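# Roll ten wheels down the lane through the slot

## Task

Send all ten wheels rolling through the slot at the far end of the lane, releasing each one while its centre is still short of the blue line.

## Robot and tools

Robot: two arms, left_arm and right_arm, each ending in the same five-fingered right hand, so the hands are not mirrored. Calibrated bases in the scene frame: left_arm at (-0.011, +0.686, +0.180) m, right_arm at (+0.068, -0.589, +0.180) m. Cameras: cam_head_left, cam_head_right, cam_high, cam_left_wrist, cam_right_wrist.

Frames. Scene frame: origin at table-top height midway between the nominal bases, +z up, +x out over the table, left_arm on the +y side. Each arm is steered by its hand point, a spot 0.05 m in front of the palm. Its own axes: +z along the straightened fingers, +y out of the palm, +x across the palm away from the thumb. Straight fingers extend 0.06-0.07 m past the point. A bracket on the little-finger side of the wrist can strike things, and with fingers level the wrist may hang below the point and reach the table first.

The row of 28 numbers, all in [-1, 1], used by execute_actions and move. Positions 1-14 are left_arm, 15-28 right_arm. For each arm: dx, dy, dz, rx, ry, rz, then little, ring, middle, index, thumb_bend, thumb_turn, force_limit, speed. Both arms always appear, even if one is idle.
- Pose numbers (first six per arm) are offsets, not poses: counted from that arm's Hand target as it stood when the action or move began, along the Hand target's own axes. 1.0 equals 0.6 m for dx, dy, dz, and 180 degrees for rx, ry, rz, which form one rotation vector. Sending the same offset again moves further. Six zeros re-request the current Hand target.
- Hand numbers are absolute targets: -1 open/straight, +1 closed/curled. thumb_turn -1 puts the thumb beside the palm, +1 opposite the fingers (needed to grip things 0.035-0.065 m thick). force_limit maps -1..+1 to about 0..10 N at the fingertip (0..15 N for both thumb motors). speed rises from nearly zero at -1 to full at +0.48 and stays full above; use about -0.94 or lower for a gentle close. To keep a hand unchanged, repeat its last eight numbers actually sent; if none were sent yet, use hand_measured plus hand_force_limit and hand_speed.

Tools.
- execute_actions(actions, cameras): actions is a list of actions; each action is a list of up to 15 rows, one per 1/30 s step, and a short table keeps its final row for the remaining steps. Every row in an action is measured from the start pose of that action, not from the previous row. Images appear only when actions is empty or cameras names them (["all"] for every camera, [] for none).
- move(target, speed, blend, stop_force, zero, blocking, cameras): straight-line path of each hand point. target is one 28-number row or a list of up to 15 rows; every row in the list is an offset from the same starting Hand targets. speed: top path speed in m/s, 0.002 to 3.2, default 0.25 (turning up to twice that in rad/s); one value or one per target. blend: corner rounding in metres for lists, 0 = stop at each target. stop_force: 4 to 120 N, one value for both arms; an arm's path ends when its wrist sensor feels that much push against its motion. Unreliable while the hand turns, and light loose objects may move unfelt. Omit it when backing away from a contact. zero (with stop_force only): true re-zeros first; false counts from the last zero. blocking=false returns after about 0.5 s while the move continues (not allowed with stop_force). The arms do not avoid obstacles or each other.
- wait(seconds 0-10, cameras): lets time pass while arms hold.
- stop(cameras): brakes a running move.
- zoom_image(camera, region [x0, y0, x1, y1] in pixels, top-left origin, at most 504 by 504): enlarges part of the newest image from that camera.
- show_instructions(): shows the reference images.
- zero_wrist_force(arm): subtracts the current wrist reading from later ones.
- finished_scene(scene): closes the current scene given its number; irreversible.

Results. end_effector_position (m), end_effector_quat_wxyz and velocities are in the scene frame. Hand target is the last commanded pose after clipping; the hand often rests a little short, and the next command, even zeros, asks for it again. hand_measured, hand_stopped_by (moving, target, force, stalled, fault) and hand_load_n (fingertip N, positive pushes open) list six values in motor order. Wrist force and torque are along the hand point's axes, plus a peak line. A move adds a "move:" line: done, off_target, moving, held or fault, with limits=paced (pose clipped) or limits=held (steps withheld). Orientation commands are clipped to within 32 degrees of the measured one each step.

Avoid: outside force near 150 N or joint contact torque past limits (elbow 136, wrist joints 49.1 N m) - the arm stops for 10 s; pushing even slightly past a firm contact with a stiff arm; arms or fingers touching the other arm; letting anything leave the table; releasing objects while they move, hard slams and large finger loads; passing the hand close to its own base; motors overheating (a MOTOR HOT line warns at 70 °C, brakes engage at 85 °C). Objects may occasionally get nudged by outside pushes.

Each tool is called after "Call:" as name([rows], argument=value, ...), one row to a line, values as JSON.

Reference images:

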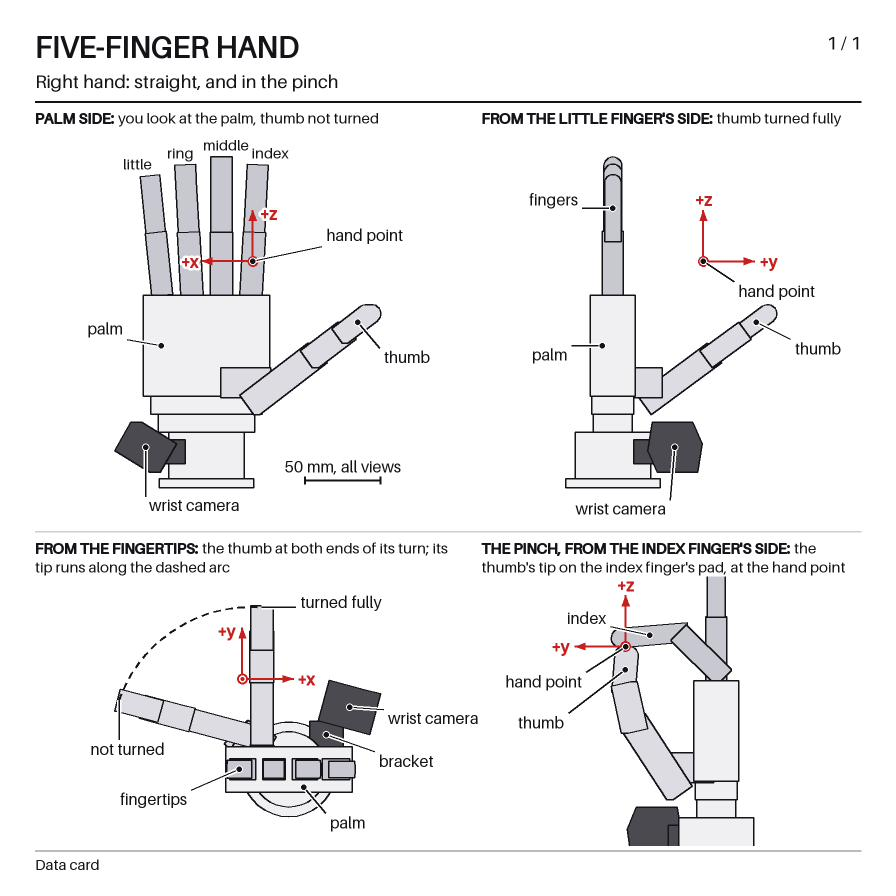

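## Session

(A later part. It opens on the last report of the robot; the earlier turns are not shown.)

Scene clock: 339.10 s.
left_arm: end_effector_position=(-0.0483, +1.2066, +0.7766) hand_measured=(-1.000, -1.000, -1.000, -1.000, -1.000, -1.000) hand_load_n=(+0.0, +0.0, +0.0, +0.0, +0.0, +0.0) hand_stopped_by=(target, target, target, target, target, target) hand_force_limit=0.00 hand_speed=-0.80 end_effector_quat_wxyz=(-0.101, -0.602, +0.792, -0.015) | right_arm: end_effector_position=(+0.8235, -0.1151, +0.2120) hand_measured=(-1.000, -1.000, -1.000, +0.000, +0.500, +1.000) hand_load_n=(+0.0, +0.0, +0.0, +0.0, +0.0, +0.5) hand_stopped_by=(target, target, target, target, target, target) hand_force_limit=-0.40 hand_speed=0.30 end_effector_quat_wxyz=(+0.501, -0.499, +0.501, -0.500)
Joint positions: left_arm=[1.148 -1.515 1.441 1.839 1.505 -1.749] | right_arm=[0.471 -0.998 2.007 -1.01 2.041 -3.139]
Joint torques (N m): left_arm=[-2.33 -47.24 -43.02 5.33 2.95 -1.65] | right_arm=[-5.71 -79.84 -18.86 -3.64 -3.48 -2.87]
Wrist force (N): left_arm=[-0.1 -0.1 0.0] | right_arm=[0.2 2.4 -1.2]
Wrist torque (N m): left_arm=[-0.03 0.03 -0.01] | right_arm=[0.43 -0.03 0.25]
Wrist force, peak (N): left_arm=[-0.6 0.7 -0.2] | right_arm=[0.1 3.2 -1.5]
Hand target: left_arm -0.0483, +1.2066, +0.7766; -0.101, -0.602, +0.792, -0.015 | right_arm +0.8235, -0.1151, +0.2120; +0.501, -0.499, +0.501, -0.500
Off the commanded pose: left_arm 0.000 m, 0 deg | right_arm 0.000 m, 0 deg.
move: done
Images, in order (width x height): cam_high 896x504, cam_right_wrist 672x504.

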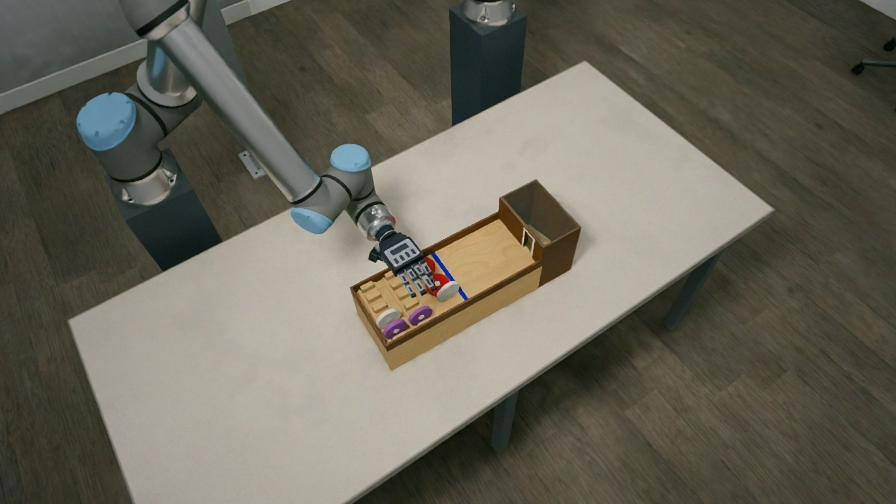

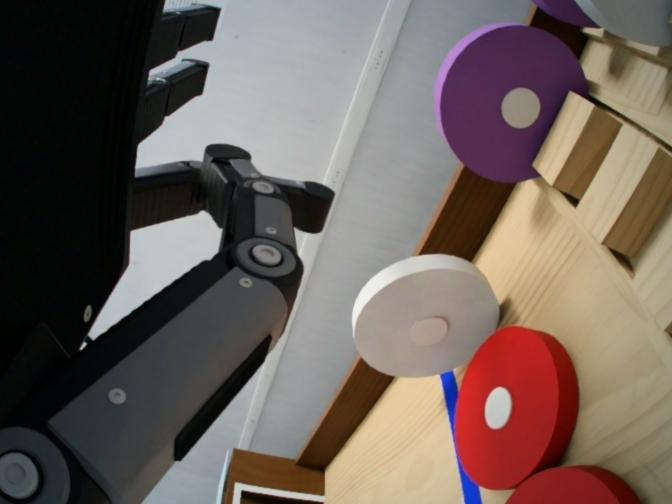

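Call:
move(target=[0,0,0,0,0,0,-1,-1,-1,-1,-1,-1,0,-0.8,0,0.1,0,0,0,0,-1,-1,-1,0,0.5,1,-0.4,0.3], speed=0.15)

Call:
execute_actions([
  [[0,0,0,0,0,0,-1,-1,-1,-1,-1,-1,0,-0.8,-0.00055,0,0,0,0,0,-1,-1,-1,0,0.5,1,-0.4,0.3],[0,0,0,0,0,0,-1,-1,-1,-1,-1,-1,0,-0.8,-0.0022,0,0,0,0,0,-1,-1,-1,0,0.5,1,-0.4,0.3],[0,0,0,0,0,0,-1,-1,-1,-1,-1,-1,0,-0.8,-0.005,0,0,0,0,0,-1,-1,-1,0,0.5,1,-0.4,0.3],[0,0,0,0,0,0,-1,-1,-1,-1,-1,-1,0,-0.8,-0.0089,0,0,0,0,0,-1,-1,-1,0,0.5,1,-0.4,0.3],[0,0,0,0,0,0,-1,-1,-1,-1,-1,-1,0,-0.8,-0.0148,0,0,0,0,0,-1,-1,-1,0,0.5,1,-0.4,0.3],[0,0,0,0,0,0,-1,-1,-1,-1,-1,-1,0,-0.8,-0.02475,0,0,0,0,0,-1,-1,-1,0,0.5,1,-0.4,0.3],[0,0,0,0,0,0,-1,-1,-1,-1,-1,-1,0,-0.8,-0.0387,0,0,0,0,0,-1,-1,-1,0,0.5,1,-0.4,0.3],[0,0,0,0,0,0,-1,-1,-1,-1,-1,-1,0,-0.8,-0.0567,0,0,0,0,0,-1,-1,-1,0,0.5,1,-0.4,0.3],[0,0,0,0,0,0,-1,-1,-1,-1,-1,-1,0,-0.8,-0.0747,0,0,0,0,0,-1,-1,-1,0,0.5,1,-0.4,0.3],[0,0,0,0,0,0,-1,-1,-1,-1,-1,-1,0,-0.8,-0.08865,0,0,0,0,0,-1,-1,-1,0,0.5,1,-0.4,0.3],[0,0,0,0,0,0,-1,-1,-1,-1,-1,-1,0,-0.8,-0.0985,0,0,0,0,0,-1,-1,-1,0,0.5,1,-0.4,0.3],[0,0,0,0,0,0,-1,-1,-1,-1,-1,-1,0,-0.8,-0.1043,0,0,0,0,0,-1,-1,-1,0,0.5,1,-0.4,0.3],[0,0,0,0,0,0,-1,-1,-1,-1,-1,-1,0,-0.8,-0.106,0,0,0,0,0,-1,-1,-1,0,0.5,1,-0.4,0.3],[0,0,0,0,0,0,-1,-1,-1,-1,-1,-1,0,-0.8,-0.106,0,0,0,0,0,-1,-1,-1,0,0.5,1,-0.4,0.3],[0,0,0,0,0,0,-1,-1,-1,-1,-1,-1,0,-0.8,-0.106,0,0,0,0,0,-1,-1,-1,0,0.5,1,-0.4,0.3]],
])

Call:
wait(seconds=0.7, cameras=["cam_head_left", "cam_right_wrist"])

Scene clock: 343.87 s.
left_arm: end_effector_position=(-0.0483, +1.2066, +0.7766) hand_measured=(-1.000, -1.000, -1.000, -1.000, -1.000, -1.000) hand_load_n=(+0.0, +0.0, +0.0, +0.0, +0.0, +0.0) hand_stopped_by=(target, target, target, target, target, target) hand_force_limit=0.00 hand_speed=-0.80 end_effector_quat_wxyz=(-0.101, -0.602, +0.792, -0.015) | right_arm: end_effector_position=(+0.8235, -0.1150, +0.1521) hand_measured=(-1.000, -1.000, -1.000, +0.000, +0.500, +1.000) hand_load_n=(+0.0, -0.5, +0.0, +0.0, +0.5, +0.0) hand_stopped_by=(target, target, target, target, target, target) hand_force_limit=-0.40 hand_speed=0.30 end_effector_quat_wxyz=(+0.501, -0.499, +0.501, -0.500)
Joint positions: left_arm=[1.148 -1.515 1.441 1.839 1.505 -1.749] | right_arm=[0.471 -0.904 2.007 -1.104 2.041 -3.139]
Joint torques (N m): left_arm=[-0.4 -45.63 -43.3 5.16 2.76 -1.61] | right_arm=[14.34 -64.87 -26.2 -4.32 2.79 -2.75]
Wrist force (N): left_arm=[0.6 0.1 0.0] | right_arm=[0.4 2.4 -1.0]
Wrist torque (N m): left_arm=[0.01 -0.09 0.04] | right_arm=[0.43 -0.06 0.24]
Wrist force, peak (N): left_arm=[-0.3 0.9 -0.4] | right_arm=[0.6 3.6 -1.3]
Hand target: left_arm -0.0483, +1.2066, +0.7766; -0.101, -0.602, +0.792, -0.015 | right_arm +0.8235, -0.1150, +0.1520; +0.501, -0.499, +0.501, -0.500
Off the commanded pose: left_arm 0.000 m, 0 deg | right_arm 0.000 m, 0 deg.
move: done

Scene clock: 344.77 s.
left_arm: end_effector_position=(-0.0483, +1.2066, +0.7766) hand_measured=(-1.000, -1.000, -1.000, -1.000, -1.000, -1.000) hand_load_n=(+0.0, +0.0, +0.0, +0.0, -0.5, +0.0) hand_stopped_by=(target, target, target, target, target, target) hand_force_limit=0.00 hand_speed=-0.80 end_effector_quat_wxyz=(-0.101, -0.602, +0.792, -0.015) | right_arm: end_effector_position=(+0.8232, -0.0516, +0.1522) hand_measured=(-1.000, -1.000, -1.000, +0.000, +0.500, +1.000) hand_load_n=(+0.0, +0.0, +0.0, +0.0, +0.5, +0.0) hand_stopped_by=(target, target, target, target, target, target) hand_force_limit=-0.40 hand_speed=0.30 end_effector_quat_wxyz=(+0.501, -0.499, +0.500, -0.499)
Joint positions: left_arm=[1.148 -1.515 1.441 1.839 1.505 -1.749] | right_arm=[0.555 -0.866 1.915 -1.05 2.124 -3.14]
Joint torques (N m): left_arm=[-1.85 -44.07 -44.07 5.3 2.88 -1.49] | right_arm=[14.08 -65.35 -29.97 0.58 3.8 1.21]
Wrist force (N): left_arm=[-0.1 -0.3 0.0] | right_arm=[0.4 2.5 -1.1]
Wrist torque (N m): left_arm=[-0.04 0.02 -0.01] | right_arm=[0.44 -0.06 0.38]
Wrist force, peak (N): left_arm=[0.1 0.4 -0.9] | right_arm=[2.3 2.5 -1.1]
Hand target: left_arm -0.0483, +1.2066, +0.7766; -0.101, -0.602, +0.792, -0.015 | right_arm +0.8235, -0.0514, +0.1521; +0.501, -0.499, +0.501, -0.500
Off the commanded pose: left_arm 0.000 m, 0 deg | right_arm 0.000 m, 0 deg.
Step readings (end_effector_position of left_arm | right_arm):
0: (-0.0483, +1.2066, +0.7766) | (+0.8235, -0.1150, +0.1521)
1: (-0.0483, +1.2066, +0.7766) | (+0.8235, -0.1150, +0.1520)
2: (-0.0483, +1.2066, +0.7766) | (+0.8235, -0.1150, +0.1520)
4: (-0.0483, +1.2066, +0.7766) | (+0.8236, -0.1141, +0.1520)
8: (-0.0483, +1.2066, +0.7766) | (+0.8234, -0.1060, +0.1520)
15: (-0.0483, +1.2066, +0.7766) | (+0.8225, -0.0606, +0.1524)

Scene clock: 345.47 s.
left_arm: end_effector_position=(-0.0483, +1.2066, +0.7766) hand_measured=(-1.000, -1.000, -1.000, -1.000, -1.000, -1.000) hand_load_n=(+0.0, +0.0, +0.0, +0.0, +0.0, +0.0) hand_stopped_by=(target, target, target, target, target, target) hand_force_limit=0.00 hand_speed=-0.80 end_effector_quat_wxyz=(-0.101, -0.602, +0.792, -0.015) | right_arm: end_effector_position=(+0.8232, -0.0515, +0.1522) hand_measured=(-1.000, -1.000, -1.000, +0.000, +0.500, +1.000) hand_load_n=(+0.0, +0.0, +0.0, +0.0, +0.0, +0.0) hand_stopped_by=(target, target, target, target, target, target) hand_force_limit=-0.40 hand_speed=0.30 end_effector_quat_wxyz=(+0.501, -0.499, +0.500, -0.499)
Joint positions: left_arm=[1.148 -1.515 1.441 1.839 1.505 -1.749] | right_arm=[0.555 -0.866 1.915 -1.05 2.125 -3.14]
Joint torques (N m): left_arm=[-2.06 -46.58 -42.79 5.61 3.11 -1.48] | right_arm=[15.44 -68.81 -29.13 0.64 3.43 1.11]
Wrist force (N): left_arm=[0.2 0.0 -0.2] | right_arm=[0.6 2.4 -1.2]
Wrist torque (N m): left_arm=[0.00 -0.02 0.02] | right_arm=[0.44 -0.07 0.39]
Wrist force, peak (N): left_arm=[-0.7 0.2 -0.4] | right_arm=[0.5 2.7 -1.2]
Hand target: left_arm -0.0483, +1.2066, +0.7766; -0.101, -0.602, +0.792, -0.015 | right_arm +0.8235, -0.0514, +0.1521; +0.501, -0.499, +0.501, -0.500
Off the commanded pose: left_arm 0.000 m, 0 deg | right_arm 0.000 m, 0 deg.
wait: 0.70 s; at rest by 0.17 s
Images, in order (width x height): cam_head_left 896x504, cam_right_wrist 672x504.

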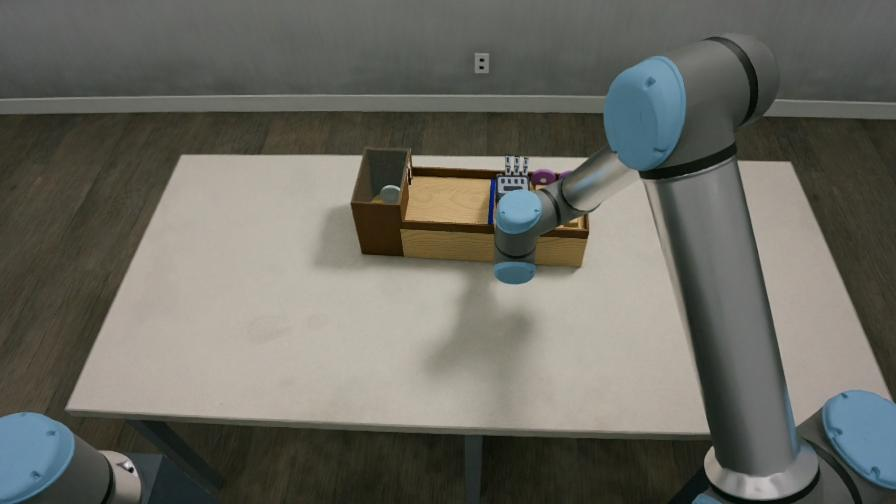

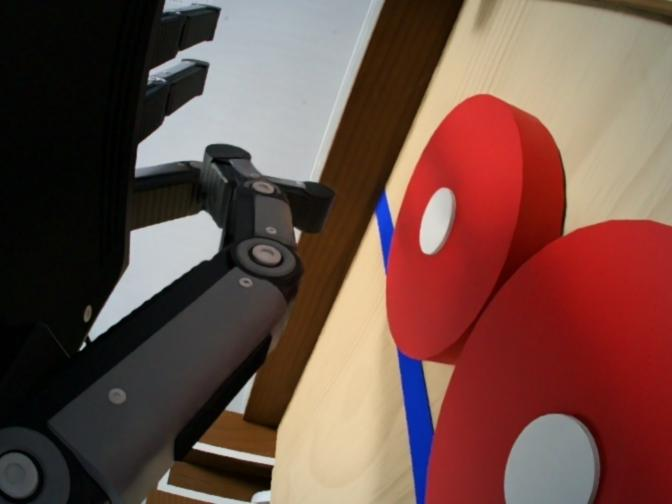

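Call:
move([
  [0,0,0,0,0,0,-1,-1,-1,-1,-1,-1,0,-0.8,0,-0.1132,0,0,0,0,-1,-1,-1,0,0.5,1,-0.4,0.3],
  [0,0,0,0,0,0,-1,-1,-1,-1,-1,-1,0,-0.8,0.2993,-0.1132,0,0,0,0,-1,-1,-0.08,-0.08,-0.17,1,-0.4,0],
], speed=0.3, blend=[0.02,0], cameras=["cam_right_wrist"])

Scene clock: 348.43 s.
left_arm: end_effector_position=(-0.0483, +1.2066, +0.7766) hand_measured=(-1.000, -1.000, -1.000, -1.000, -1.000, -1.000) hand_load_n=(+0.0, +0.0, +0.0, +0.0, +0.0, +0.0) hand_stopped_by=(target, target, target, target, target, target) hand_force_limit=0.00 hand_speed=-0.80 end_effector_quat_wxyz=(-0.101, -0.602, +0.792, -0.015) | right_arm: end_effector_position=(+0.8235, -0.2311, +0.2196) hand_measured=(-1.000, -1.000, -0.080, -0.080, -0.170, +1.000) hand_load_n=(+0.0, -0.5, +0.0, -0.5, +0.0, +0.0) hand_stopped_by=(target, target, target, target, target, target) hand_force_limit=-0.40 hand_speed=0.00 end_effector_quat_wxyz=(+0.501, -0.499, +0.501, -0.500)
Joint positions: left_arm=[1.148 -1.515 1.441 1.839 1.505 -1.749] | right_arm=[0.291 -1.081 2.153 -1.072 1.861 -3.139]
Joint torques (N m): left_arm=[-2.21 -45.41 -44.36 5.23 2.99 -1.29] | right_arm=[-10 -73.71 -16.08 -3.46 -3.15 -2.91]
Wrist force (N): left_arm=[0.0 0.5 -0.6] | right_arm=[0.6 2.5 -1.1]
Wrist torque (N m): left_arm=[0.10 0.03 0.01] | right_arm=[0.45 -0.09 0.26]
Wrist force, peak (N): left_arm=[0.3 0.7 -0.5] | right_arm=[0.7 4.2 -0.9]
Hand target: left_arm -0.0483, +1.2066, +0.7766; -0.101, -0.602, +0.792, -0.015 | right_arm +0.8235, -0.2311, +0.2196; +0.501, -0.499, +0.501, -0.500
Off the commanded pose: left_arm 0.000 m, 0 deg | right_arm 0.000 m, 0 deg.
move: done
Images, in order (width x height): cam_right_wrist 672x504.

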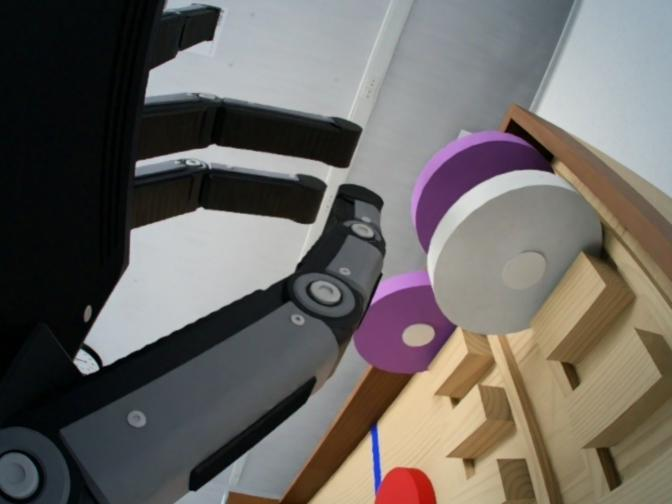

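Call:
move([
  [0,0,0,0,0,0,-1,-1,-1,-1,-1,-1,0,-0.8,0.004,0.05,-0.0045,0,0,0,-1,-1,-0.08,-0.08,-0.17,1,-0.4,0],
  [0,0,0,0,0,0,-1,-1,-1,-1,-1,-1,0,-0.8,0.004,0.105,-0.0045,0,0,0,-1,-1,-0.08,-0.08,-0.17,1,-0.4,0],
], speed=[0.15,0.03], stop_force=5, cameras=["cam_right_wrist"])

Call:
move(target=[0,0,0,0,0,0,-1,-1,-1,-1,-1,-1,0,-0.8,0,0,0,0,0,0,-1,-1,0.35,0.35,0.3,1,-0.4,-0.93], cameras=["cam_right_wrist"])

Scene clock: 351.63 s.
left_arm: end_effector_position=(-0.0483, +1.2066, +0.7766) hand_measured=(-1.000, -1.000, -1.000, -1.000, -1.000, -1.000) hand_load_n=(+0.0, +0.0, +0.0, +0.0, +0.0, +0.0) hand_stopped_by=(target, target, target, target, target, target) hand_force_limit=0.00 hand_speed=-0.80 end_effector_quat_wxyz=(-0.101, -0.602, +0.792, -0.015) | right_arm: end_effector_position=(+0.8208, -0.2334, +0.1566) hand_measured=(-1.000, -1.000, -0.080, -0.080, -0.170, +1.000) hand_load_n=(+0.0, +0.0, +0.0, +0.0, +0.0, +0.0) hand_stopped_by=(target, target, target, target, target, target) hand_force_limit=-0.40 hand_speed=0.00 end_effector_quat_wxyz=(+0.501, -0.499, +0.501, -0.500)
Joint positions: left_arm=[1.148 -1.515 1.441 1.839 1.505 -1.749] | right_arm=[0.288 -0.972 2.161 -1.19 1.858 -3.139]
Joint torques (N m): left_arm=[-0.34 -45.06 -44.23 5.18 2.72 -1.46] | right_arm=[8.41 -57.25 -23.65 -4.7 2.63 -2.38]
Wrist force (N): left_arm=[0.5 0.3 -0.1] | right_arm=[0.8 2.2 -1.0]
Wrist torque (N m): left_arm=[0.05 -0.07 0.04] | right_arm=[0.41 -0.12 0.26]
Wrist force, peak (N): left_arm=[0.0 1.0 0.0] | right_arm=[0.9 3.3 -1.2]
Hand target: left_arm -0.0483, +1.2066, +0.7766; -0.101, -0.602, +0.792, -0.015 | right_arm +0.8208, -0.2334, +0.1566; +0.501, -0.499, +0.501, -0.500
Off the commanded pose: left_arm 0.000 m, 0 deg | right_arm 0.000 m, 0 deg.
move: done
Images, in order (width x height): cam_right_wrist 672x504.

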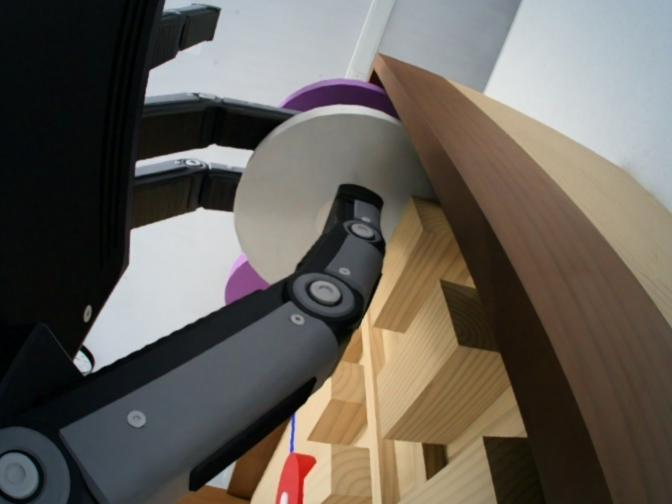

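Scene clock: 352.70 s.
left_arm: end_effector_position=(-0.0483, +1.2066, +0.7766) hand_measured=(-1.000, -1.000, -1.000, -1.000, -1.000, -1.000) hand_load_n=(+0.0, +0.0, +0.0, +0.0, +0.0, +0.0) hand_stopped_by=(target, target, target, target, target, target) hand_force_limit=0.00 hand_speed=-0.80 end_effector_quat_wxyz=(-0.101, -0.602, +0.792, -0.015) | right_arm: end_effector_position=(+0.8208, -0.2334, +0.1566) hand_measured=(-1.000, -1.000, +0.076, +0.062, -0.088, +1.000) hand_load_n=(+0.0, +0.0, +5.0, +3.5, +5.0, +1.5) hand_stopped_by=(target, target, force, force, force, target) hand_force_limit=-0.40 hand_speed=-0.93 end_effector_quat_wxyz=(+0.501, -0.499, +0.501, -0.500)
Joint positions: left_arm=[1.148 -1.515 1.441 1.839 1.505 -1.749] | right_arm=[0.288 -0.972 2.161 -1.19 1.858 -3.139]
Joint torques (N m): left_arm=[-1.83 -45.61 -44.31 5.58 2.97 -1.63] | right_arm=[8.1 -54.99 -24.72 -4.11 3.05 -2.9]
Wrist force (N): left_arm=[-0.3 0.1 -0.1] | right_arm=[0.7 2.7 -0.8]
Wrist torque (N m): left_arm=[0.01 0.06 -0.01] | right_arm=[0.44 -0.12 0.27]
Wrist force, peak (N): left_arm=[-0.7 0.6 -0.5] | right_arm=[0.7 2.7 -0.8]
Hand target: left_arm -0.0483, +1.2066, +0.7766; -0.101, -0.602, +0.792, -0.015 | right_arm +0.8208, -0.2334, +0.1566; +0.501, -0.499, +0.501, -0.500
Off the commanded pose: left_arm 0.000 m, 0 deg | right_arm 0.000 m, 0 deg.
move: done
Images, in order (width x height): cam_right_wrist 672x504.

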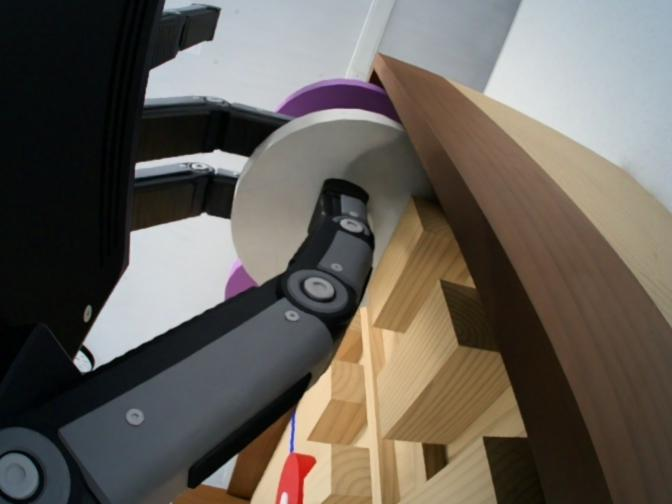

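Call:
move([
  [0,0,0,0,0,0,-1,-1,-1,-1,-1,-1,0,-0.8,0,-0.09,0,0,0,0,-1,-1,0.35,0.35,0.3,1,-0.4,-0.93],
  [0,0,0,0,0,0,-1,-1,-1,-1,-1,-1,0,-0.8,-0.2857,-0.09,0.0345,0,0,0,-1,-1,0.35,0.35,0.3,1,-0.4,-0.93],
], speed=[0.25,0.25], blend=[0.015,0], cameras=["cam_right_wrist"])

Call:
move([
  [0,0,0,0,0,0,-1,-1,-1,-1,-1,-1,0,-0.8,0,0.079,0,0,0,0,-1,-1,0.35,0.35,0.3,1,-0.4,-0.93],
  [0,0,0,0,0,0,-1,-1,-1,-1,-1,-1,0,-0.8,0,0.096,0,0,0,0,-1,-1,0.35,0.35,0.3,1,-0.4,-0.93],
], speed=[0.12,0.012], stop_force=4, cameras=["cam_right_wrist"])

Scene clock: 355.00 s.
left_arm: end_effector_position=(-0.0483, +1.2066, +0.7766) hand_measured=(-1.000, -1.000, -1.000, -1.000, -1.000, -1.000) hand_load_n=(+0.0, +0.0, +0.0, +0.0, +0.0, +0.0) hand_stopped_by=(target, target, target, target, target, target) hand_force_limit=0.00 hand_speed=-0.80 end_effector_quat_wxyz=(-0.101, -0.602, +0.792, -0.015) | right_arm: end_effector_position=(+0.8415, -0.0622, +0.2110) hand_measured=(-1.000, -1.000, +0.076, +0.062, -0.088, +1.000) hand_load_n=(-0.5, +0.0, +5.0, +3.5, +5.0, +2.0) hand_stopped_by=(target, target, force, force, force, target) hand_force_limit=-0.40 hand_speed=-0.93 end_effector_quat_wxyz=(+0.501, -0.499, +0.501, -0.500)
Joint positions: left_arm=[1.148 -1.515 1.441 1.839 1.505 -1.749] | right_arm=[0.528 -0.947 1.903 -0.957 2.098 -3.139]
Joint torques (N m): left_arm=[-1.49 -45.4 -43.19 5.33 3.02 -1.38] | right_arm=[15.44 -63.54 -32.37 -0.02 3.8 1.62]
Wrist force (N): left_arm=[0.2 0.3 -0.5] | right_arm=[0.6 2.6 -0.9]
Wrist torque (N m): left_arm=[0.07 -0.01 0.04] | right_arm=[0.42 -0.09 0.36]
Wrist force, peak (N): left_arm=[-0.5 0.9 -0.7] | right_arm=[0.9 4.2 -1.0]
Hand target: left_arm -0.0483, +1.2066, +0.7766; -0.101, -0.602, +0.792, -0.015 | right_arm +0.8415, -0.0621, +0.2110; +0.501, -0.499, +0.501, -0.500
Off the commanded pose: left_arm 0.000 m, 0 deg | right_arm 0.000 m, 0 deg.
move: done
Images, in order (width x height): cam_right_wrist 672x504.

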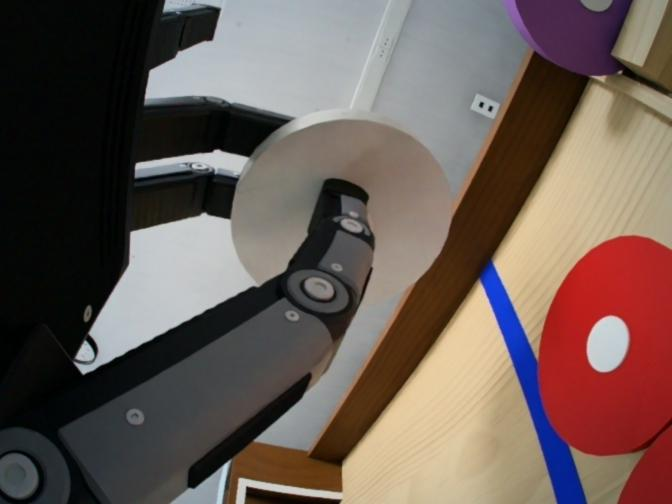

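Scene clock: 357.10 s.
left_arm: end_effector_position=(-0.0483, +1.2066, +0.7766) hand_measured=(-1.000, -1.000, -1.000, -1.000, -1.000, -1.000) hand_load_n=(+0.0, +0.0, +0.0, +0.0, +0.0, +0.0) hand_stopped_by=(target, target, target, target, target, target) hand_force_limit=0.00 hand_speed=-0.80 end_effector_quat_wxyz=(-0.101, -0.602, +0.792, -0.015) | right_arm: end_effector_position=(+0.8415, -0.0620, +0.1568) hand_measured=(-1.000, -1.000, +0.076, +0.062, -0.088, +1.000) hand_load_n=(+0.0, +0.0, +5.0, +4.0, +3.0, +1.0) hand_stopped_by=(target, target, force, force, force, target) hand_force_limit=-0.40 hand_speed=-0.93 end_effector_quat_wxyz=(+0.501, -0.499, +0.501, -0.500)
Joint positions: left_arm=[1.148 -1.515 1.441 1.839 1.505 -1.749] | right_arm=[0.528 -0.868 1.903 -1.036 2.098 -3.139]
Joint torques (N m): left_arm=[-1.62 -45.79 -43.77 5.44 2.68 -1.82] | right_arm=[11.55 -94.2 -16.24 -0.76 2.56 -2.35]
Wrist force (N): left_arm=[-0.2 0.1 -0.2] | right_arm=[0.7 2.3 -1.0]
Wrist torque (N m): left_arm=[0.02 0.04 0.00] | right_arm=[0.39 -0.10 0.27]
Wrist force, peak (N): left_arm=[0.0 0.3 -1.2] | right_arm=[1.0 -4.0 -2.6]
Hand target: left_arm -0.0483, +1.2066, +0.7766; -0.101, -0.602, +0.792, -0.015 | right_arm +0.8415, -0.0620, +0.1568; +0.501, -0.499, +0.501, -0.500 (not the last commanded pose)
Off the commanded pose: left_arm 0.000 m, 0 deg | right_arm 0.003 m, 0 deg.
move: contact (right_arm); path passed 1 of 2 targets
Images, in order (width x height): cam_right_wrist 672x504.

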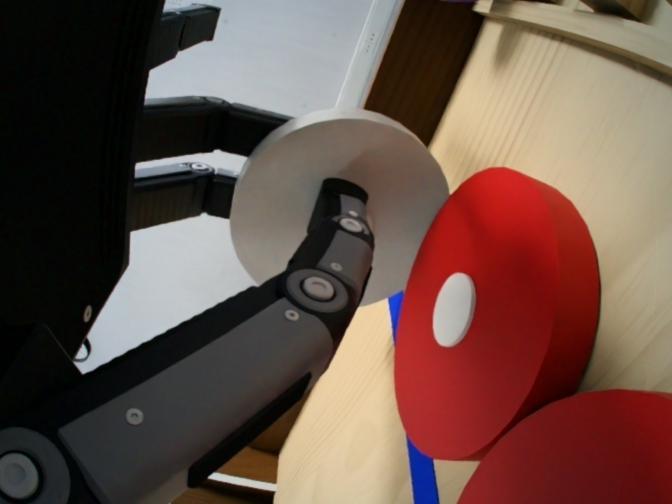

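Call:
move(target=[0,0,0,0,0,0,-1,-1,-1,-1,-1,-1,0,-0.8,0,-0.0008,0,0,-0.009,0,-1,-1,0.35,0.35,0.3,1,-0.4,-0.93], speed=0.1)

Call:
move(target=[0,0,0,0,0,0,-1,-1,-1,-1,-1,-1,0,-0.8,0,0,0,0,0,0,-1,-1,-0.08,-0.08,-0.22,1,-0.4,-0.85], cameras=["cam_right_wrist"])

Scene clock: 358.73 s.
left_arm: end_effector_position=(-0.0483, +1.2066, +0.7766) hand_measured=(-1.000, -1.000, -1.000, -1.000, -1.000, -1.000) hand_load_n=(+0.0, +0.0, +0.0, +0.0, +0.0, +0.5) hand_stopped_by=(target, target, target, target, target, target) hand_force_limit=0.00 hand_speed=-0.80 end_effector_quat_wxyz=(-0.101, -0.602, +0.792, -0.015) | right_arm: end_effector_position=(+0.8415, -0.0620, +0.1573) hand_measured=(-1.000, -1.000, +0.076, +0.062, -0.088, +1.000) hand_load_n=(+0.0, +0.0, +5.0, +4.5, +3.0, +1.0) hand_stopped_by=(target, target, force, force, force, target) hand_force_limit=-0.40 hand_speed=-0.93 end_effector_quat_wxyz=(+0.508, -0.506, +0.493, -0.492)
Joint positions: left_arm=[1.148 -1.515 1.441 1.839 1.505 -1.749] | right_arm=[0.518 -0.873 1.913 -1.041 2.06 -3.139]
Joint torques (N m): left_arm=[-1.85 -45.44 -43.25 5.43 2.76 -1.51] | right_arm=[-10.32 -90.16 -17.38 -4.58 -3.25 -2.77]
Wrist force (N): left_arm=[-0.2 0.0 -0.4] | right_arm=[0.4 2.8 -1.1]
Wrist torque (N m): left_arm=[0.01 0.06 -0.01] | right_arm=[0.48 -0.06 0.29]
Wrist force, peak (N): left_arm=[-0.4 0.7 -0.2] | right_arm=[0.5 2.9 -1.2]
Hand target: left_arm -0.0483, +1.2066, +0.7766; -0.101, -0.602, +0.792, -0.015 | right_arm +0.8415, -0.0620, +0.1573; +0.508, -0.506, +0.493, -0.492
Off the commanded pose: left_arm 0.000 m, 0 deg | right_arm 0.000 m, 0 deg.
move: done

Scene clock: 359.60 s.
left_arm: end_effector_position=(-0.0483, +1.2066, +0.7766) hand_measured=(-1.000, -1.000, -1.000, -1.000, -1.000, -1.000) hand_load_n=(+0.0, +0.0, +0.0, +0.0, +0.0, +0.0) hand_stopped_by=(target, target, target, target, target, target) hand_force_limit=0.00 hand_speed=-0.80 end_effector_quat_wxyz=(-0.101, -0.602, +0.792, -0.015) | right_arm: end_effector_position=(+0.8415, -0.0620, +0.1573) hand_measured=(-1.000, -1.000, -0.080, -0.080, -0.220, +1.000) hand_load_n=(+0.0, +0.0, +0.0, +0.0, +0.0, +0.0) hand_stopped_by=(target, target, target, target, target, target) hand_force_limit=-0.40 hand_speed=-0.85 end_effector_quat_wxyz=(+0.508, -0.506, +0.493, -0.492)
Joint positions: left_arm=[1.148 -1.515 1.441 1.839 1.505 -1.749] | right_arm=[0.518 -0.873 1.913 -1.041 2.06 -3.139]
Joint torques (N m): left_arm=[-2.72 -45.05 -43.69 5.43 2.79 -1.6] | right_arm=[-7.37 -89.49 -15.44 -3.9 -3.23 -2.38]
Wrist force (N): left_arm=[0.0 0.0 -0.5] | right_arm=[0.6 2.1 -1.2]
Wrist torque (N m): left_arm=[0.03 0.03 0.01] | right_arm=[0.41 -0.09 0.28]
Wrist force, peak (N): left_arm=[0.3 0.3 -0.7] | right_arm=[0.4 3.0 -0.9]
Hand target: left_arm -0.0483, +1.2066, +0.7766; -0.101, -0.602, +0.792, -0.015 | right_arm +0.8415, -0.0620, +0.1573; +0.508, -0.506, +0.493, -0.492
Off the commanded pose: left_arm 0.000 m, 0 deg | right_arm 0.000 m, 0 deg.
move: done
Images, in order (width x height): cam_right_wrist 672x504.

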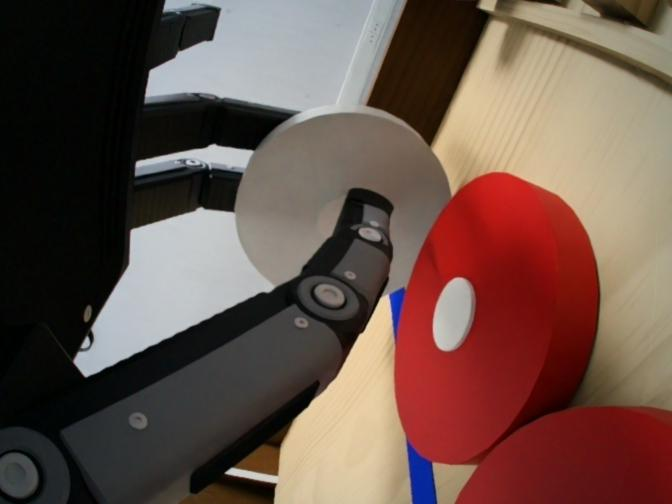

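Call:
move([
  [0,0,0,0,0,0,-1,-1,-1,-1,-1,-1,0,-0.8,0,-0.092,0,0,0,0,-1,-1,-0.08,-0.08,-0.22,1,-0.4,-0.85],
  [0,0,0,0,0,0,-1,-1,-1,-1,-1,-1,0,-0.8,0.0885,-0.092,-0.0325,0,0.009,0,-1,-1,-1,0,0.5,1,-0.4,0.3],
], speed=[0.3,0.3], cameras=["cam_right_wrist"])

Scene clock: 362.27 s.
left_arm: end_effector_position=(-0.0483, +1.2066, +0.7766) hand_measured=(-1.000, -1.000, -1.000, -1.000, -1.000, -1.000) hand_load_n=(+0.0, +0.0, +0.0, +0.0, +0.0, +0.0) hand_stopped_by=(target, target, target, target, target, target) hand_force_limit=0.00 hand_speed=-0.80 end_effector_quat_wxyz=(-0.101, -0.602, +0.792, -0.015) | right_arm: end_effector_position=(+0.8235, -0.1157, +0.2124) hand_measured=(-1.000, -1.000, -1.000, +0.000, +0.500, +1.000) hand_load_n=(-0.5, -0.5, +0.0, +0.0, +0.0, +0.0) hand_stopped_by=(target, target, target, target, target, target) hand_force_limit=-0.40 hand_speed=0.30 end_effector_quat_wxyz=(+0.501, -0.499, +0.501, -0.500)
Joint positions: left_arm=[1.148 -1.515 1.441 1.839 1.505 -1.749] | right_arm=[0.47 -0.999 2.008 -1.01 2.04 -3.139]
Joint torques (N m): left_arm=[-0.53 -44.62 -43.61 5.02 2.88 -1.59] | right_arm=[-6.11 -81.21 -16.8 -3.66 -3.26 -2.6]
Wrist force (N): left_arm=[0.1 0.4 -0.3] | right_arm=[0.5 2.3 -1.3]
Wrist torque (N m): left_arm=[0.08 0.01 0.02] | right_arm=[0.43 -0.07 0.26]
Wrist force, peak (N): left_arm=[-0.4 0.7 -0.3] | right_arm=[0.6 3.3 -1.2]
Hand target: left_arm -0.0483, +1.2066, +0.7766; -0.101, -0.602, +0.792, -0.015 | right_arm +0.8235, -0.1157, +0.2124; +0.501, -0.499, +0.501, -0.500
Off the commanded pose: left_arm 0.000 m, 0 deg | right_arm 0.000 m, 0 deg.
move: done
Images, in order (width x height): cam_right_wrist 672x504.

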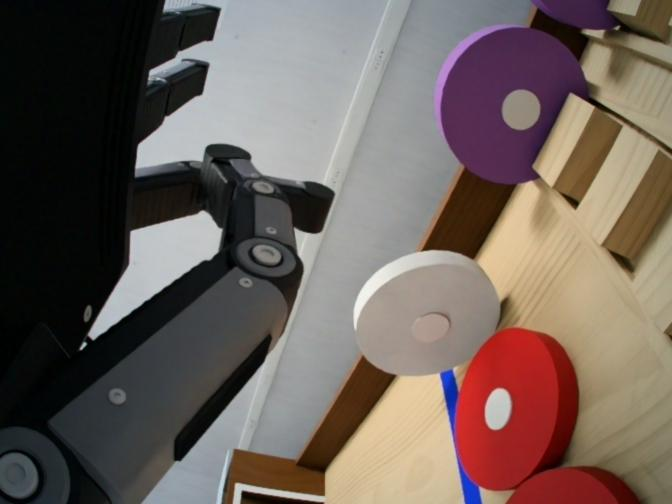

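Call:
move(target=[0,0,0,0,0,0,-1,-1,-1,-1,-1,-1,0,-0.8,0,0.1,0,0,0,0,-1,-1,-1,0,0.5,1,-0.4,0.3], speed=0.2)

Call:
execute_actions([
  [[0,0,0,0,0,0,-1,-1,-1,-1,-1,-1,0,-0.8,-0.00055,0,0,0,0,0,-1,-1,-1,0,0.5,1,-0.4,0.3],[0,0,0,0,0,0,-1,-1,-1,-1,-1,-1,0,-0.8,-0.0022,0,0,0,0,0,-1,-1,-1,0,0.5,1,-0.4,0.3],[0,0,0,0,0,0,-1,-1,-1,-1,-1,-1,0,-0.8,-0.005,0,0,0,0,0,-1,-1,-1,0,0.5,1,-0.4,0.3],[0,0,0,0,0,0,-1,-1,-1,-1,-1,-1,0,-0.8,-0.0089,0,0,0,0,0,-1,-1,-1,0,0.5,1,-0.4,0.3],[0,0,0,0,0,0,-1,-1,-1,-1,-1,-1,0,-0.8,-0.0148,0,0,0,0,0,-1,-1,-1,0,0.5,1,-0.4,0.3],[0,0,0,0,0,0,-1,-1,-1,-1,-1,-1,0,-0.8,-0.02475,0,0,0,0,0,-1,-1,-1,0,0.5,1,-0.4,0.3],[0,0,0,0,0,0,-1,-1,-1,-1,-1,-1,0,-0.8,-0.0387,0,0,0,0,0,-1,-1,-1,0,0.5,1,-0.4,0.3],[0,0,0,0,0,0,-1,-1,-1,-1,-1,-1,0,-0.8,-0.0567,0,0,0,0,0,-1,-1,-1,0,0.5,1,-0.4,0.3],[0,0,0,0,0,0,-1,-1,-1,-1,-1,-1,0,-0.8,-0.0747,0,0,0,0,0,-1,-1,-1,0,0.5,1,-0.4,0.3],[0,0,0,0,0,0,-1,-1,-1,-1,-1,-1,0,-0.8,-0.08865,0,0,0,0,0,-1,-1,-1,0,0.5,1,-0.4,0.3],[0,0,0,0,0,0,-1,-1,-1,-1,-1,-1,0,-0.8,-0.0985,0,0,0,0,0,-1,-1,-1,0,0.5,1,-0.4,0.3],[0,0,0,0,0,0,-1,-1,-1,-1,-1,-1,0,-0.8,-0.1043,0,0,0,0,0,-1,-1,-1,0,0.5,1,-0.4,0.3],[0,0,0,0,0,0,-1,-1,-1,-1,-1,-1,0,-0.8,-0.106,0,0,0,0,0,-1,-1,-1,0,0.5,1,-0.4,0.3],[0,0,0,0,0,0,-1,-1,-1,-1,-1,-1,0,-0.8,-0.106,0,0,0,0,0,-1,-1,-1,0,0.5,1,-0.4,0.3],[0,0,0,0,0,0,-1,-1,-1,-1,-1,-1,0,-0.8,-0.106,0,0,0,0,0,-1,-1,-1,0,0.5,1,-0.4,0.3]],
])

Call:
wait(seconds=0.7, cameras=["cam_head_left", "cam_right_wrist"])

Scene clock: 364.60 s.
left_arm: end_effector_position=(-0.0483, +1.2066, +0.7766) hand_measured=(-1.000, -1.000, -1.000, -1.000, -1.000, -1.000) hand_load_n=(+0.0, +0.5, +0.0, +0.0, +0.0, +0.0) hand_stopped_by=(target, target, target, target, target, target) hand_force_limit=0.00 hand_speed=-0.80 end_effector_quat_wxyz=(-0.101, -0.602, +0.792, -0.015) | right_arm: end_effector_position=(+0.8235, -0.1156, +0.1525) hand_measured=(-1.000, -1.000, -1.000, +0.000, +0.500, +1.000) hand_load_n=(+0.0, +0.0, +0.0, +0.0, +0.0, +0.0) hand_stopped_by=(target, target, target, target, target, target) hand_force_limit=-0.40 hand_speed=0.30 end_effector_quat_wxyz=(+0.501, -0.499, +0.501, -0.500)
Joint positions: left_arm=[1.148 -1.515 1.441 1.839 1.505 -1.749] | right_arm=[0.47 -0.905 2.008 -1.104 2.04 -3.139]
Joint torques (N m): left_arm=[-0.58 -46.07 -43.75 5.14 2.8 -1.61] | right_arm=[13.76 -57.43 -26.36 -4.59 3.03 -2.48]
Wrist force (N): left_arm=[0.3 0.2 -0.1] | right_arm=[0.8 2.1 -1.0]
Wrist torque (N m): left_arm=[0.02 -0.02 0.02] | right_arm=[0.38 -0.12 0.23]
Wrist force, peak (N): left_arm=[0.1 0.8 -0.5] | right_arm=[0.6 3.4 -1.1]
Hand target: left_arm -0.0483, +1.2066, +0.7766; -0.101, -0.602, +0.792, -0.015 | right_arm +0.8235, -0.1156, +0.1524; +0.501, -0.499, +0.501, -0.500
Off the commanded pose: left_arm 0.000 m, 0 deg | right_arm 0.000 m, 0 deg.
move: done

Scene clock: 365.50 s.
left_arm: end_effector_position=(-0.0483, +1.2066, +0.7766) hand_measured=(-1.000, -1.000, -1.000, -1.000, -1.000, -1.000) hand_load_n=(+0.0, +0.0, +0.0, +0.0, +0.0, +0.0) hand_stopped_by=(target, target, target, target, target, target) hand_force_limit=0.00 hand_speed=-0.80 end_effector_quat_wxyz=(-0.101, -0.602, +0.792, -0.015) | right_arm: end_effector_position=(+0.8232, -0.0522, +0.1526) hand_measured=(-1.000, -1.000, -1.000, +0.000, +0.500, +1.000) hand_load_n=(+0.0, +0.0, +0.0, +0.0, +0.0, +0.0) hand_stopped_by=(target, target, target, target, target, target) hand_force_limit=-0.40 hand_speed=0.30 end_effector_quat_wxyz=(+0.501, -0.499, +0.500, -0.499)
Joint positions: left_arm=[1.148 -1.515 1.441 1.839 1.505 -1.749] | right_arm=[0.554 -0.867 1.916 -1.05 2.124 -3.14]
Joint torques (N m): left_arm=[-1.55 -45.89 -43.95 5.26 2.69 -1.56] | right_arm=[13.35 -65.58 -31.77 0.47 3.52 0.65]
Wrist force (N): left_arm=[-0.3 0.1 0.0] | right_arm=[0.6 2.4 -1.4]
Wrist torque (N m): left_arm=[0.01 0.06 -0.01] | right_arm=[0.44 -0.08 0.38]
Wrist force, peak (N): left_arm=[-0.3 0.4 -0.9] | right_arm=[2.4 2.3 -1.1]
Hand target: left_arm -0.0483, +1.2066, +0.7766; -0.101, -0.602, +0.792, -0.015 | right_arm +0.8235, -0.0520, +0.1525; +0.501, -0.499, +0.501, -0.500
Off the commanded pose: left_arm 0.000 m, 0 deg | right_arm 0.000 m, 0 deg.
Step readings (end_effector_position of left_arm | right_arm):
0: (-0.0483, +1.2066, +0.7766) | (+0.8235, -0.1156, +0.1525)
1: (-0.0483, +1.2066, +0.7766) | (+0.8235, -0.1156, +0.1524)
2: (-0.0483, +1.2066, +0.7766) | (+0.8235, -0.1156, +0.1524)
4: (-0.0483, +1.2066, +0.7766) | (+0.8236, -0.1148, +0.1525)
8: (-0.0483, +1.2066, +0.7766) | (+0.8234, -0.1063, +0.1524)
15: (-0.0483, +1.2066, +0.7766) | (+0.8225, -0.0618, +0.1528)

Scene clock: 366.20 s.
left_arm: end_effector_position=(-0.0483, +1.2066, +0.7766) hand_measured=(-1.000, -1.000, -1.000, -1.000, -1.000, -1.000) hand_load_n=(+0.0, +0.0, +0.0, +0.0, +0.0, +0.0) hand_stopped_by=(target, target, target, target, target, target) hand_force_limit=0.00 hand_speed=-0.80 end_effector_quat_wxyz=(-0.101, -0.602, +0.792, -0.015) | right_arm: end_effector_position=(+0.8232, -0.0521, +0.1526) hand_measured=(-1.000, -1.000, -1.000, +0.000, +0.500, +1.000) hand_load_n=(+0.0, +0.0, +0.0, +0.0, +0.5, +0.0) hand_stopped_by=(target, target, target, target, target, target) hand_force_limit=-0.40 hand_speed=0.30 end_effector_quat_wxyz=(+0.501, -0.499, +0.500, -0.499)
Joint positions: left_arm=[1.148 -1.515 1.441 1.839 1.505 -1.749] | right_arm=[0.554 -0.867 1.916 -1.049 2.124 -3.14]
Joint torques (N m): left_arm=[-2.39 -44.89 -43.97 5.35 3.15 -1.81] | right_arm=[10.89 -65.2 -28.6 0.36 3.82 1.29]
Wrist force (N): left_arm=[0.5 0.6 0.0] | right_arm=[0.4 2.2 -0.9]
Wrist torque (N m): left_arm=[0.08 -0.07 0.06] | right_arm=[0.39 -0.06 0.36]
Wrist force, peak (N): left_arm=[-0.4 0.4 -0.6] | right_arm=[0.5 2.6 -1.1]
Hand target: left_arm -0.0483, +1.2066, +0.7766; -0.101, -0.602, +0.792, -0.015 | right_arm +0.8235, -0.0520, +0.1525; +0.501, -0.499, +0.501, -0.500
Off the commanded pose: left_arm 0.000 m, 0 deg | right_arm 0.000 m, 0 deg.
wait: 0.70 s; at rest by 0.17 s
Images, in order (width x height): cam_head_left 896x504, cam_right_wrist 672x504.

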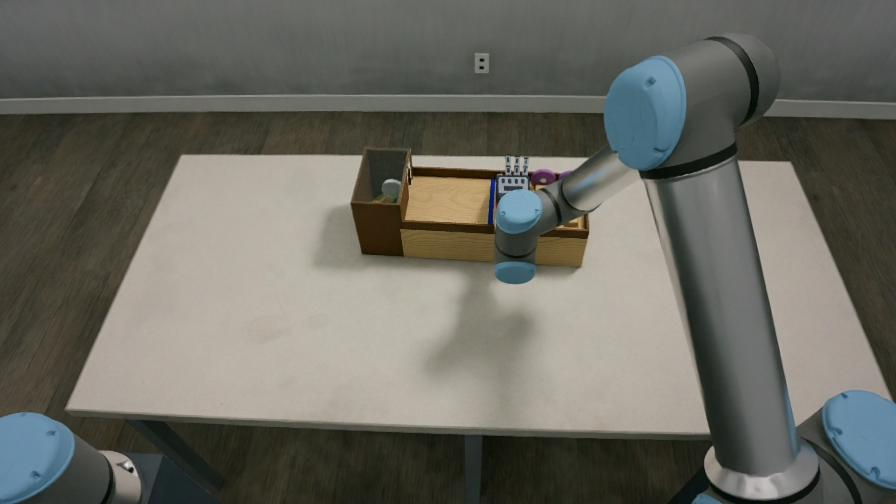

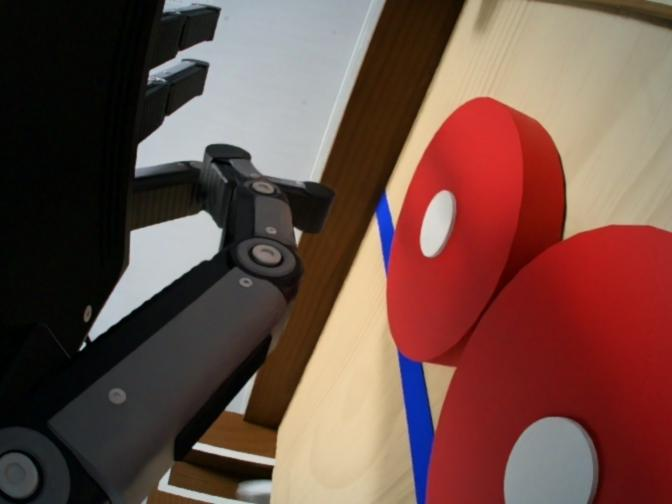

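Call:
move([
  [0,0,0,0,0,0,-1,-1,-1,-1,-1,-1,0,-0.8,0,-0.1125,0,0,0,0,-1,-1,-1,0,0.5,1,-0.4,0.3],
  [0,0,0,0,0,0,-1,-1,-1,-1,-1,-1,0,-0.8,0.18,-0.1125,0.0682,0,0,0,-1,-1,-0.08,-0.08,-0.17,1,-0.4,0],
], speed=0.3, blend=[0.02,0], cameras=["cam_right_wrist"])

Scene clock: 368.63 s.
left_arm: end_effector_position=(-0.0483, +1.2066, +0.7766) hand_measured=(-1.000, -1.000, -1.000, -1.000, -1.000, -1.000) hand_load_n=(+0.0, +0.0, +0.0, +0.0, +0.0, +0.5) hand_stopped_by=(target, target, target, target, target, target) hand_force_limit=0.00 hand_speed=-0.80 end_effector_quat_wxyz=(-0.101, -0.602, +0.792, -0.015) | right_arm: end_effector_position=(+0.8644, -0.1602, +0.2198) hand_measured=(-1.000, -1.000, -0.080, -0.080, -0.170, +1.000) hand_load_n=(+0.0, +0.0, +0.0, +0.0, +0.5, +0.0) hand_stopped_by=(target, target, target, target, target, target) hand_force_limit=-0.40 hand_speed=0.00 end_effector_quat_wxyz=(+0.501, -0.499, +0.501, -0.500)
Joint positions: left_arm=[1.148 -1.515 1.441 1.839 1.505 -1.749] | right_arm=[0.38 -1.007 2.001 -0.994 1.95 -3.139]
Joint torques (N m): left_arm=[-1.43 -47.27 -43.9 5.4 2.92 -1.56] | right_arm=[-7.57 -81.21 -18.31 -3.16 -3.5 2.41]
Wrist force (N): left_arm=[-0.1 0.2 -0.3] | right_arm=[0.6 1.8 -1.2]
Wrist torque (N m): left_arm=[0.04 0.03 0.01] | right_arm=[0.36 -0.08 0.28]
Wrist force, peak (N): left_arm=[0.0 0.7 -0.6] | right_arm=[0.5 4.6 -1.0]
Hand target: left_arm -0.0483, +1.2066, +0.7766; -0.101, -0.602, +0.792, -0.015 | right_arm +0.8644, -0.1602, +0.2198; +0.501, -0.499, +0.501, -0.500
Off the commanded pose: left_arm 0.000 m, 0 deg | right_arm 0.000 m, 0 deg.
move: done
Images, in order (width x height): cam_right_wrist 672x504.

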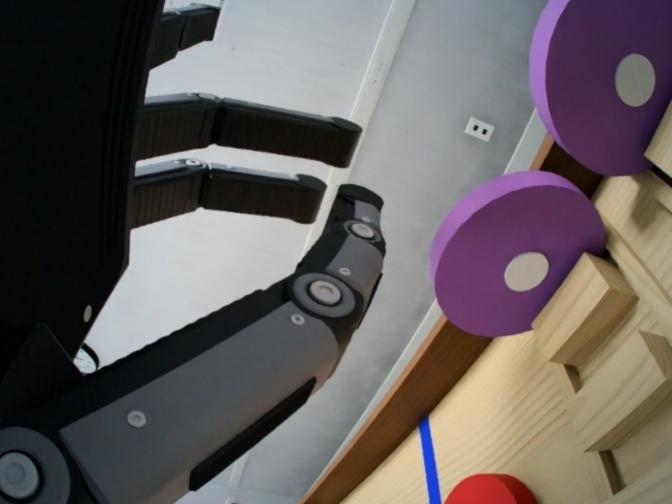

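Call:
move([
  [0,0,0,0,0,0,-1,-1,-1,-1,-1,-1,0,-0.8,0.0045,0.05,-0.006,0,0,0,-1,-1,-0.08,-0.08,-0.17,1,-0.4,0],
  [0,0,0,0,0,0,-1,-1,-1,-1,-1,-1,0,-0.8,0.0045,0.105,-0.006,0,0,0,-1,-1,-0.08,-0.08,-0.17,1,-0.4,0],
], speed=[0.15,0.03], stop_force=5, cameras=["cam_right_wrist"])

Call:
move(target=[0,0,0,0,0,0,-1,-1,-1,-1,-1,-1,0,-0.8,0,0,0,0,0,0,-1,-1,0.35,0.35,0.3,1,-0.4,-0.93], cameras=["cam_right_wrist"])

Scene clock: 371.60 s.
left_arm: end_effector_position=(-0.0483, +1.2066, +0.7766) hand_measured=(-1.000, -1.000, -1.000, -1.000, -1.000, -1.000) hand_load_n=(+0.0, +0.0, +0.0, +0.0, +0.0, +0.0) hand_stopped_by=(target, target, target, target, target, target) hand_force_limit=0.00 hand_speed=-0.80 end_effector_quat_wxyz=(-0.101, -0.602, +0.792, -0.015) | right_arm: end_effector_position=(+0.8608, -0.1627, +0.1568) hand_measured=(-1.000, -1.000, -0.080, -0.080, -0.170, +1.000) hand_load_n=(+0.0, +0.0, +0.0, +0.0, +0.0, +0.0) hand_stopped_by=(target, target, target, target, target, target) hand_force_limit=-0.40 hand_speed=0.00 end_effector_quat_wxyz=(+0.501, -0.499, +0.501, -0.500)
Joint positions: left_arm=[1.148 -1.515 1.441 1.839 1.505 -1.749] | right_arm=[0.378 -0.913 2.011 -1.099 1.948 -3.139]
Joint torques (N m): left_arm=[-1.84 -45.33 -43.65 5.33 3.09 -1.6] | right_arm=[7.83 -64 -26.96 -4.2 2.36 -2.43]
Wrist force (N): left_arm=[0.6 0.0 -0.2] | right_arm=[0.7 2.1 -1.2]
Wrist torque (N m): left_arm=[0.01 -0.08 0.04] | right_arm=[0.41 -0.11 0.23]
Wrist force, peak (N): left_arm=[0.1 1.0 -0.2] | right_arm=[0.9 2.9 -1.4]
Hand target: left_arm -0.0483, +1.2066, +0.7766; -0.101, -0.602, +0.792, -0.015 | right_arm +0.8608, -0.1627, +0.1568; +0.501, -0.499, +0.501, -0.500
Off the commanded pose: left_arm 0.000 m, 0 deg | right_arm 0.000 m, 0 deg.
move: done
Images, in order (width x height): cam_right_wrist 672x504.

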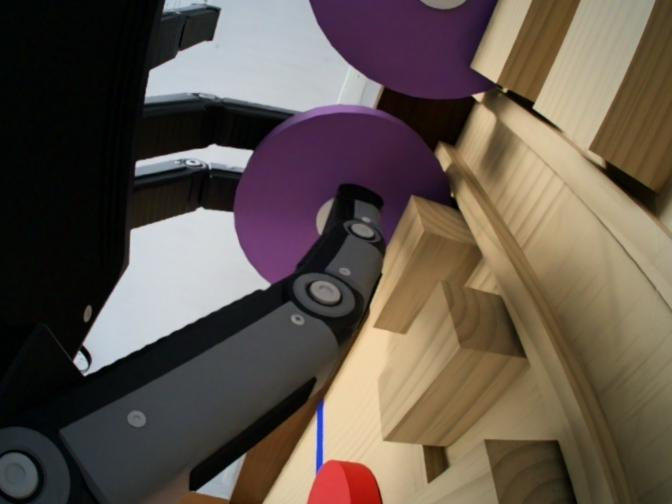

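Scene clock: 372.67 s.
left_arm: end_effector_position=(-0.0483, +1.2066, +0.7766) hand_measured=(-1.000, -1.000, -1.000, -1.000, -1.000, -1.000) hand_load_n=(+0.0, +0.0, +0.0, +0.0, +0.0, +0.0) hand_stopped_by=(target, target, target, target, target, target) hand_force_limit=0.00 hand_speed=-0.80 end_effector_quat_wxyz=(-0.101, -0.602, +0.792, -0.015) | right_arm: end_effector_position=(+0.8608, -0.1627, +0.1568) hand_measured=(-1.000, -1.000, +0.076, +0.062, -0.092, +1.000) hand_load_n=(+0.0, +0.0, +4.5, +3.0, +5.0, +1.0) hand_stopped_by=(target, target, force, force, force, target) hand_force_limit=-0.40 hand_speed=-0.93 end_effector_quat_wxyz=(+0.501, -0.499, +0.501, -0.500)
Joint positions: left_arm=[1.148 -1.515 1.441 1.839 1.505 -1.749] | right_arm=[0.378 -0.913 2.011 -1.099 1.948 -3.139]
Joint torques (N m): left_arm=[-0.87 -44.82 -44.39 5.58 3.06 -1.56] | right_arm=[10.53 -62.82 -25.37 -3.9 2.63 -2.58]
Wrist force (N): left_arm=[-0.1 -0.1 -0.2] | right_arm=[0.8 1.5 -1.0]
Wrist torque (N m): left_arm=[-0.02 0.03 -0.01] | right_arm=[0.40 -0.12 0.23]
Wrist force, peak (N): left_arm=[-0.4 0.6 -0.3] | right_arm=[0.4 2.2 -1.3]
Hand target: left_arm -0.0483, +1.2066, +0.7766; -0.101, -0.602, +0.792, -0.015 | right_arm +0.8608, -0.1627, +0.1568; +0.501, -0.499, +0.501, -0.500
Off the commanded pose: left_arm 0.000 m, 0 deg | right_arm 0.000 m, 0 deg.
move: done
Images, in order (width x height): cam_right_wrist 672x504.

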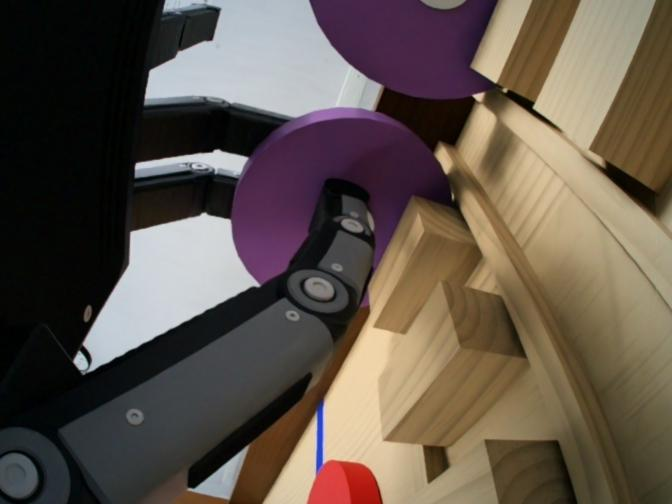

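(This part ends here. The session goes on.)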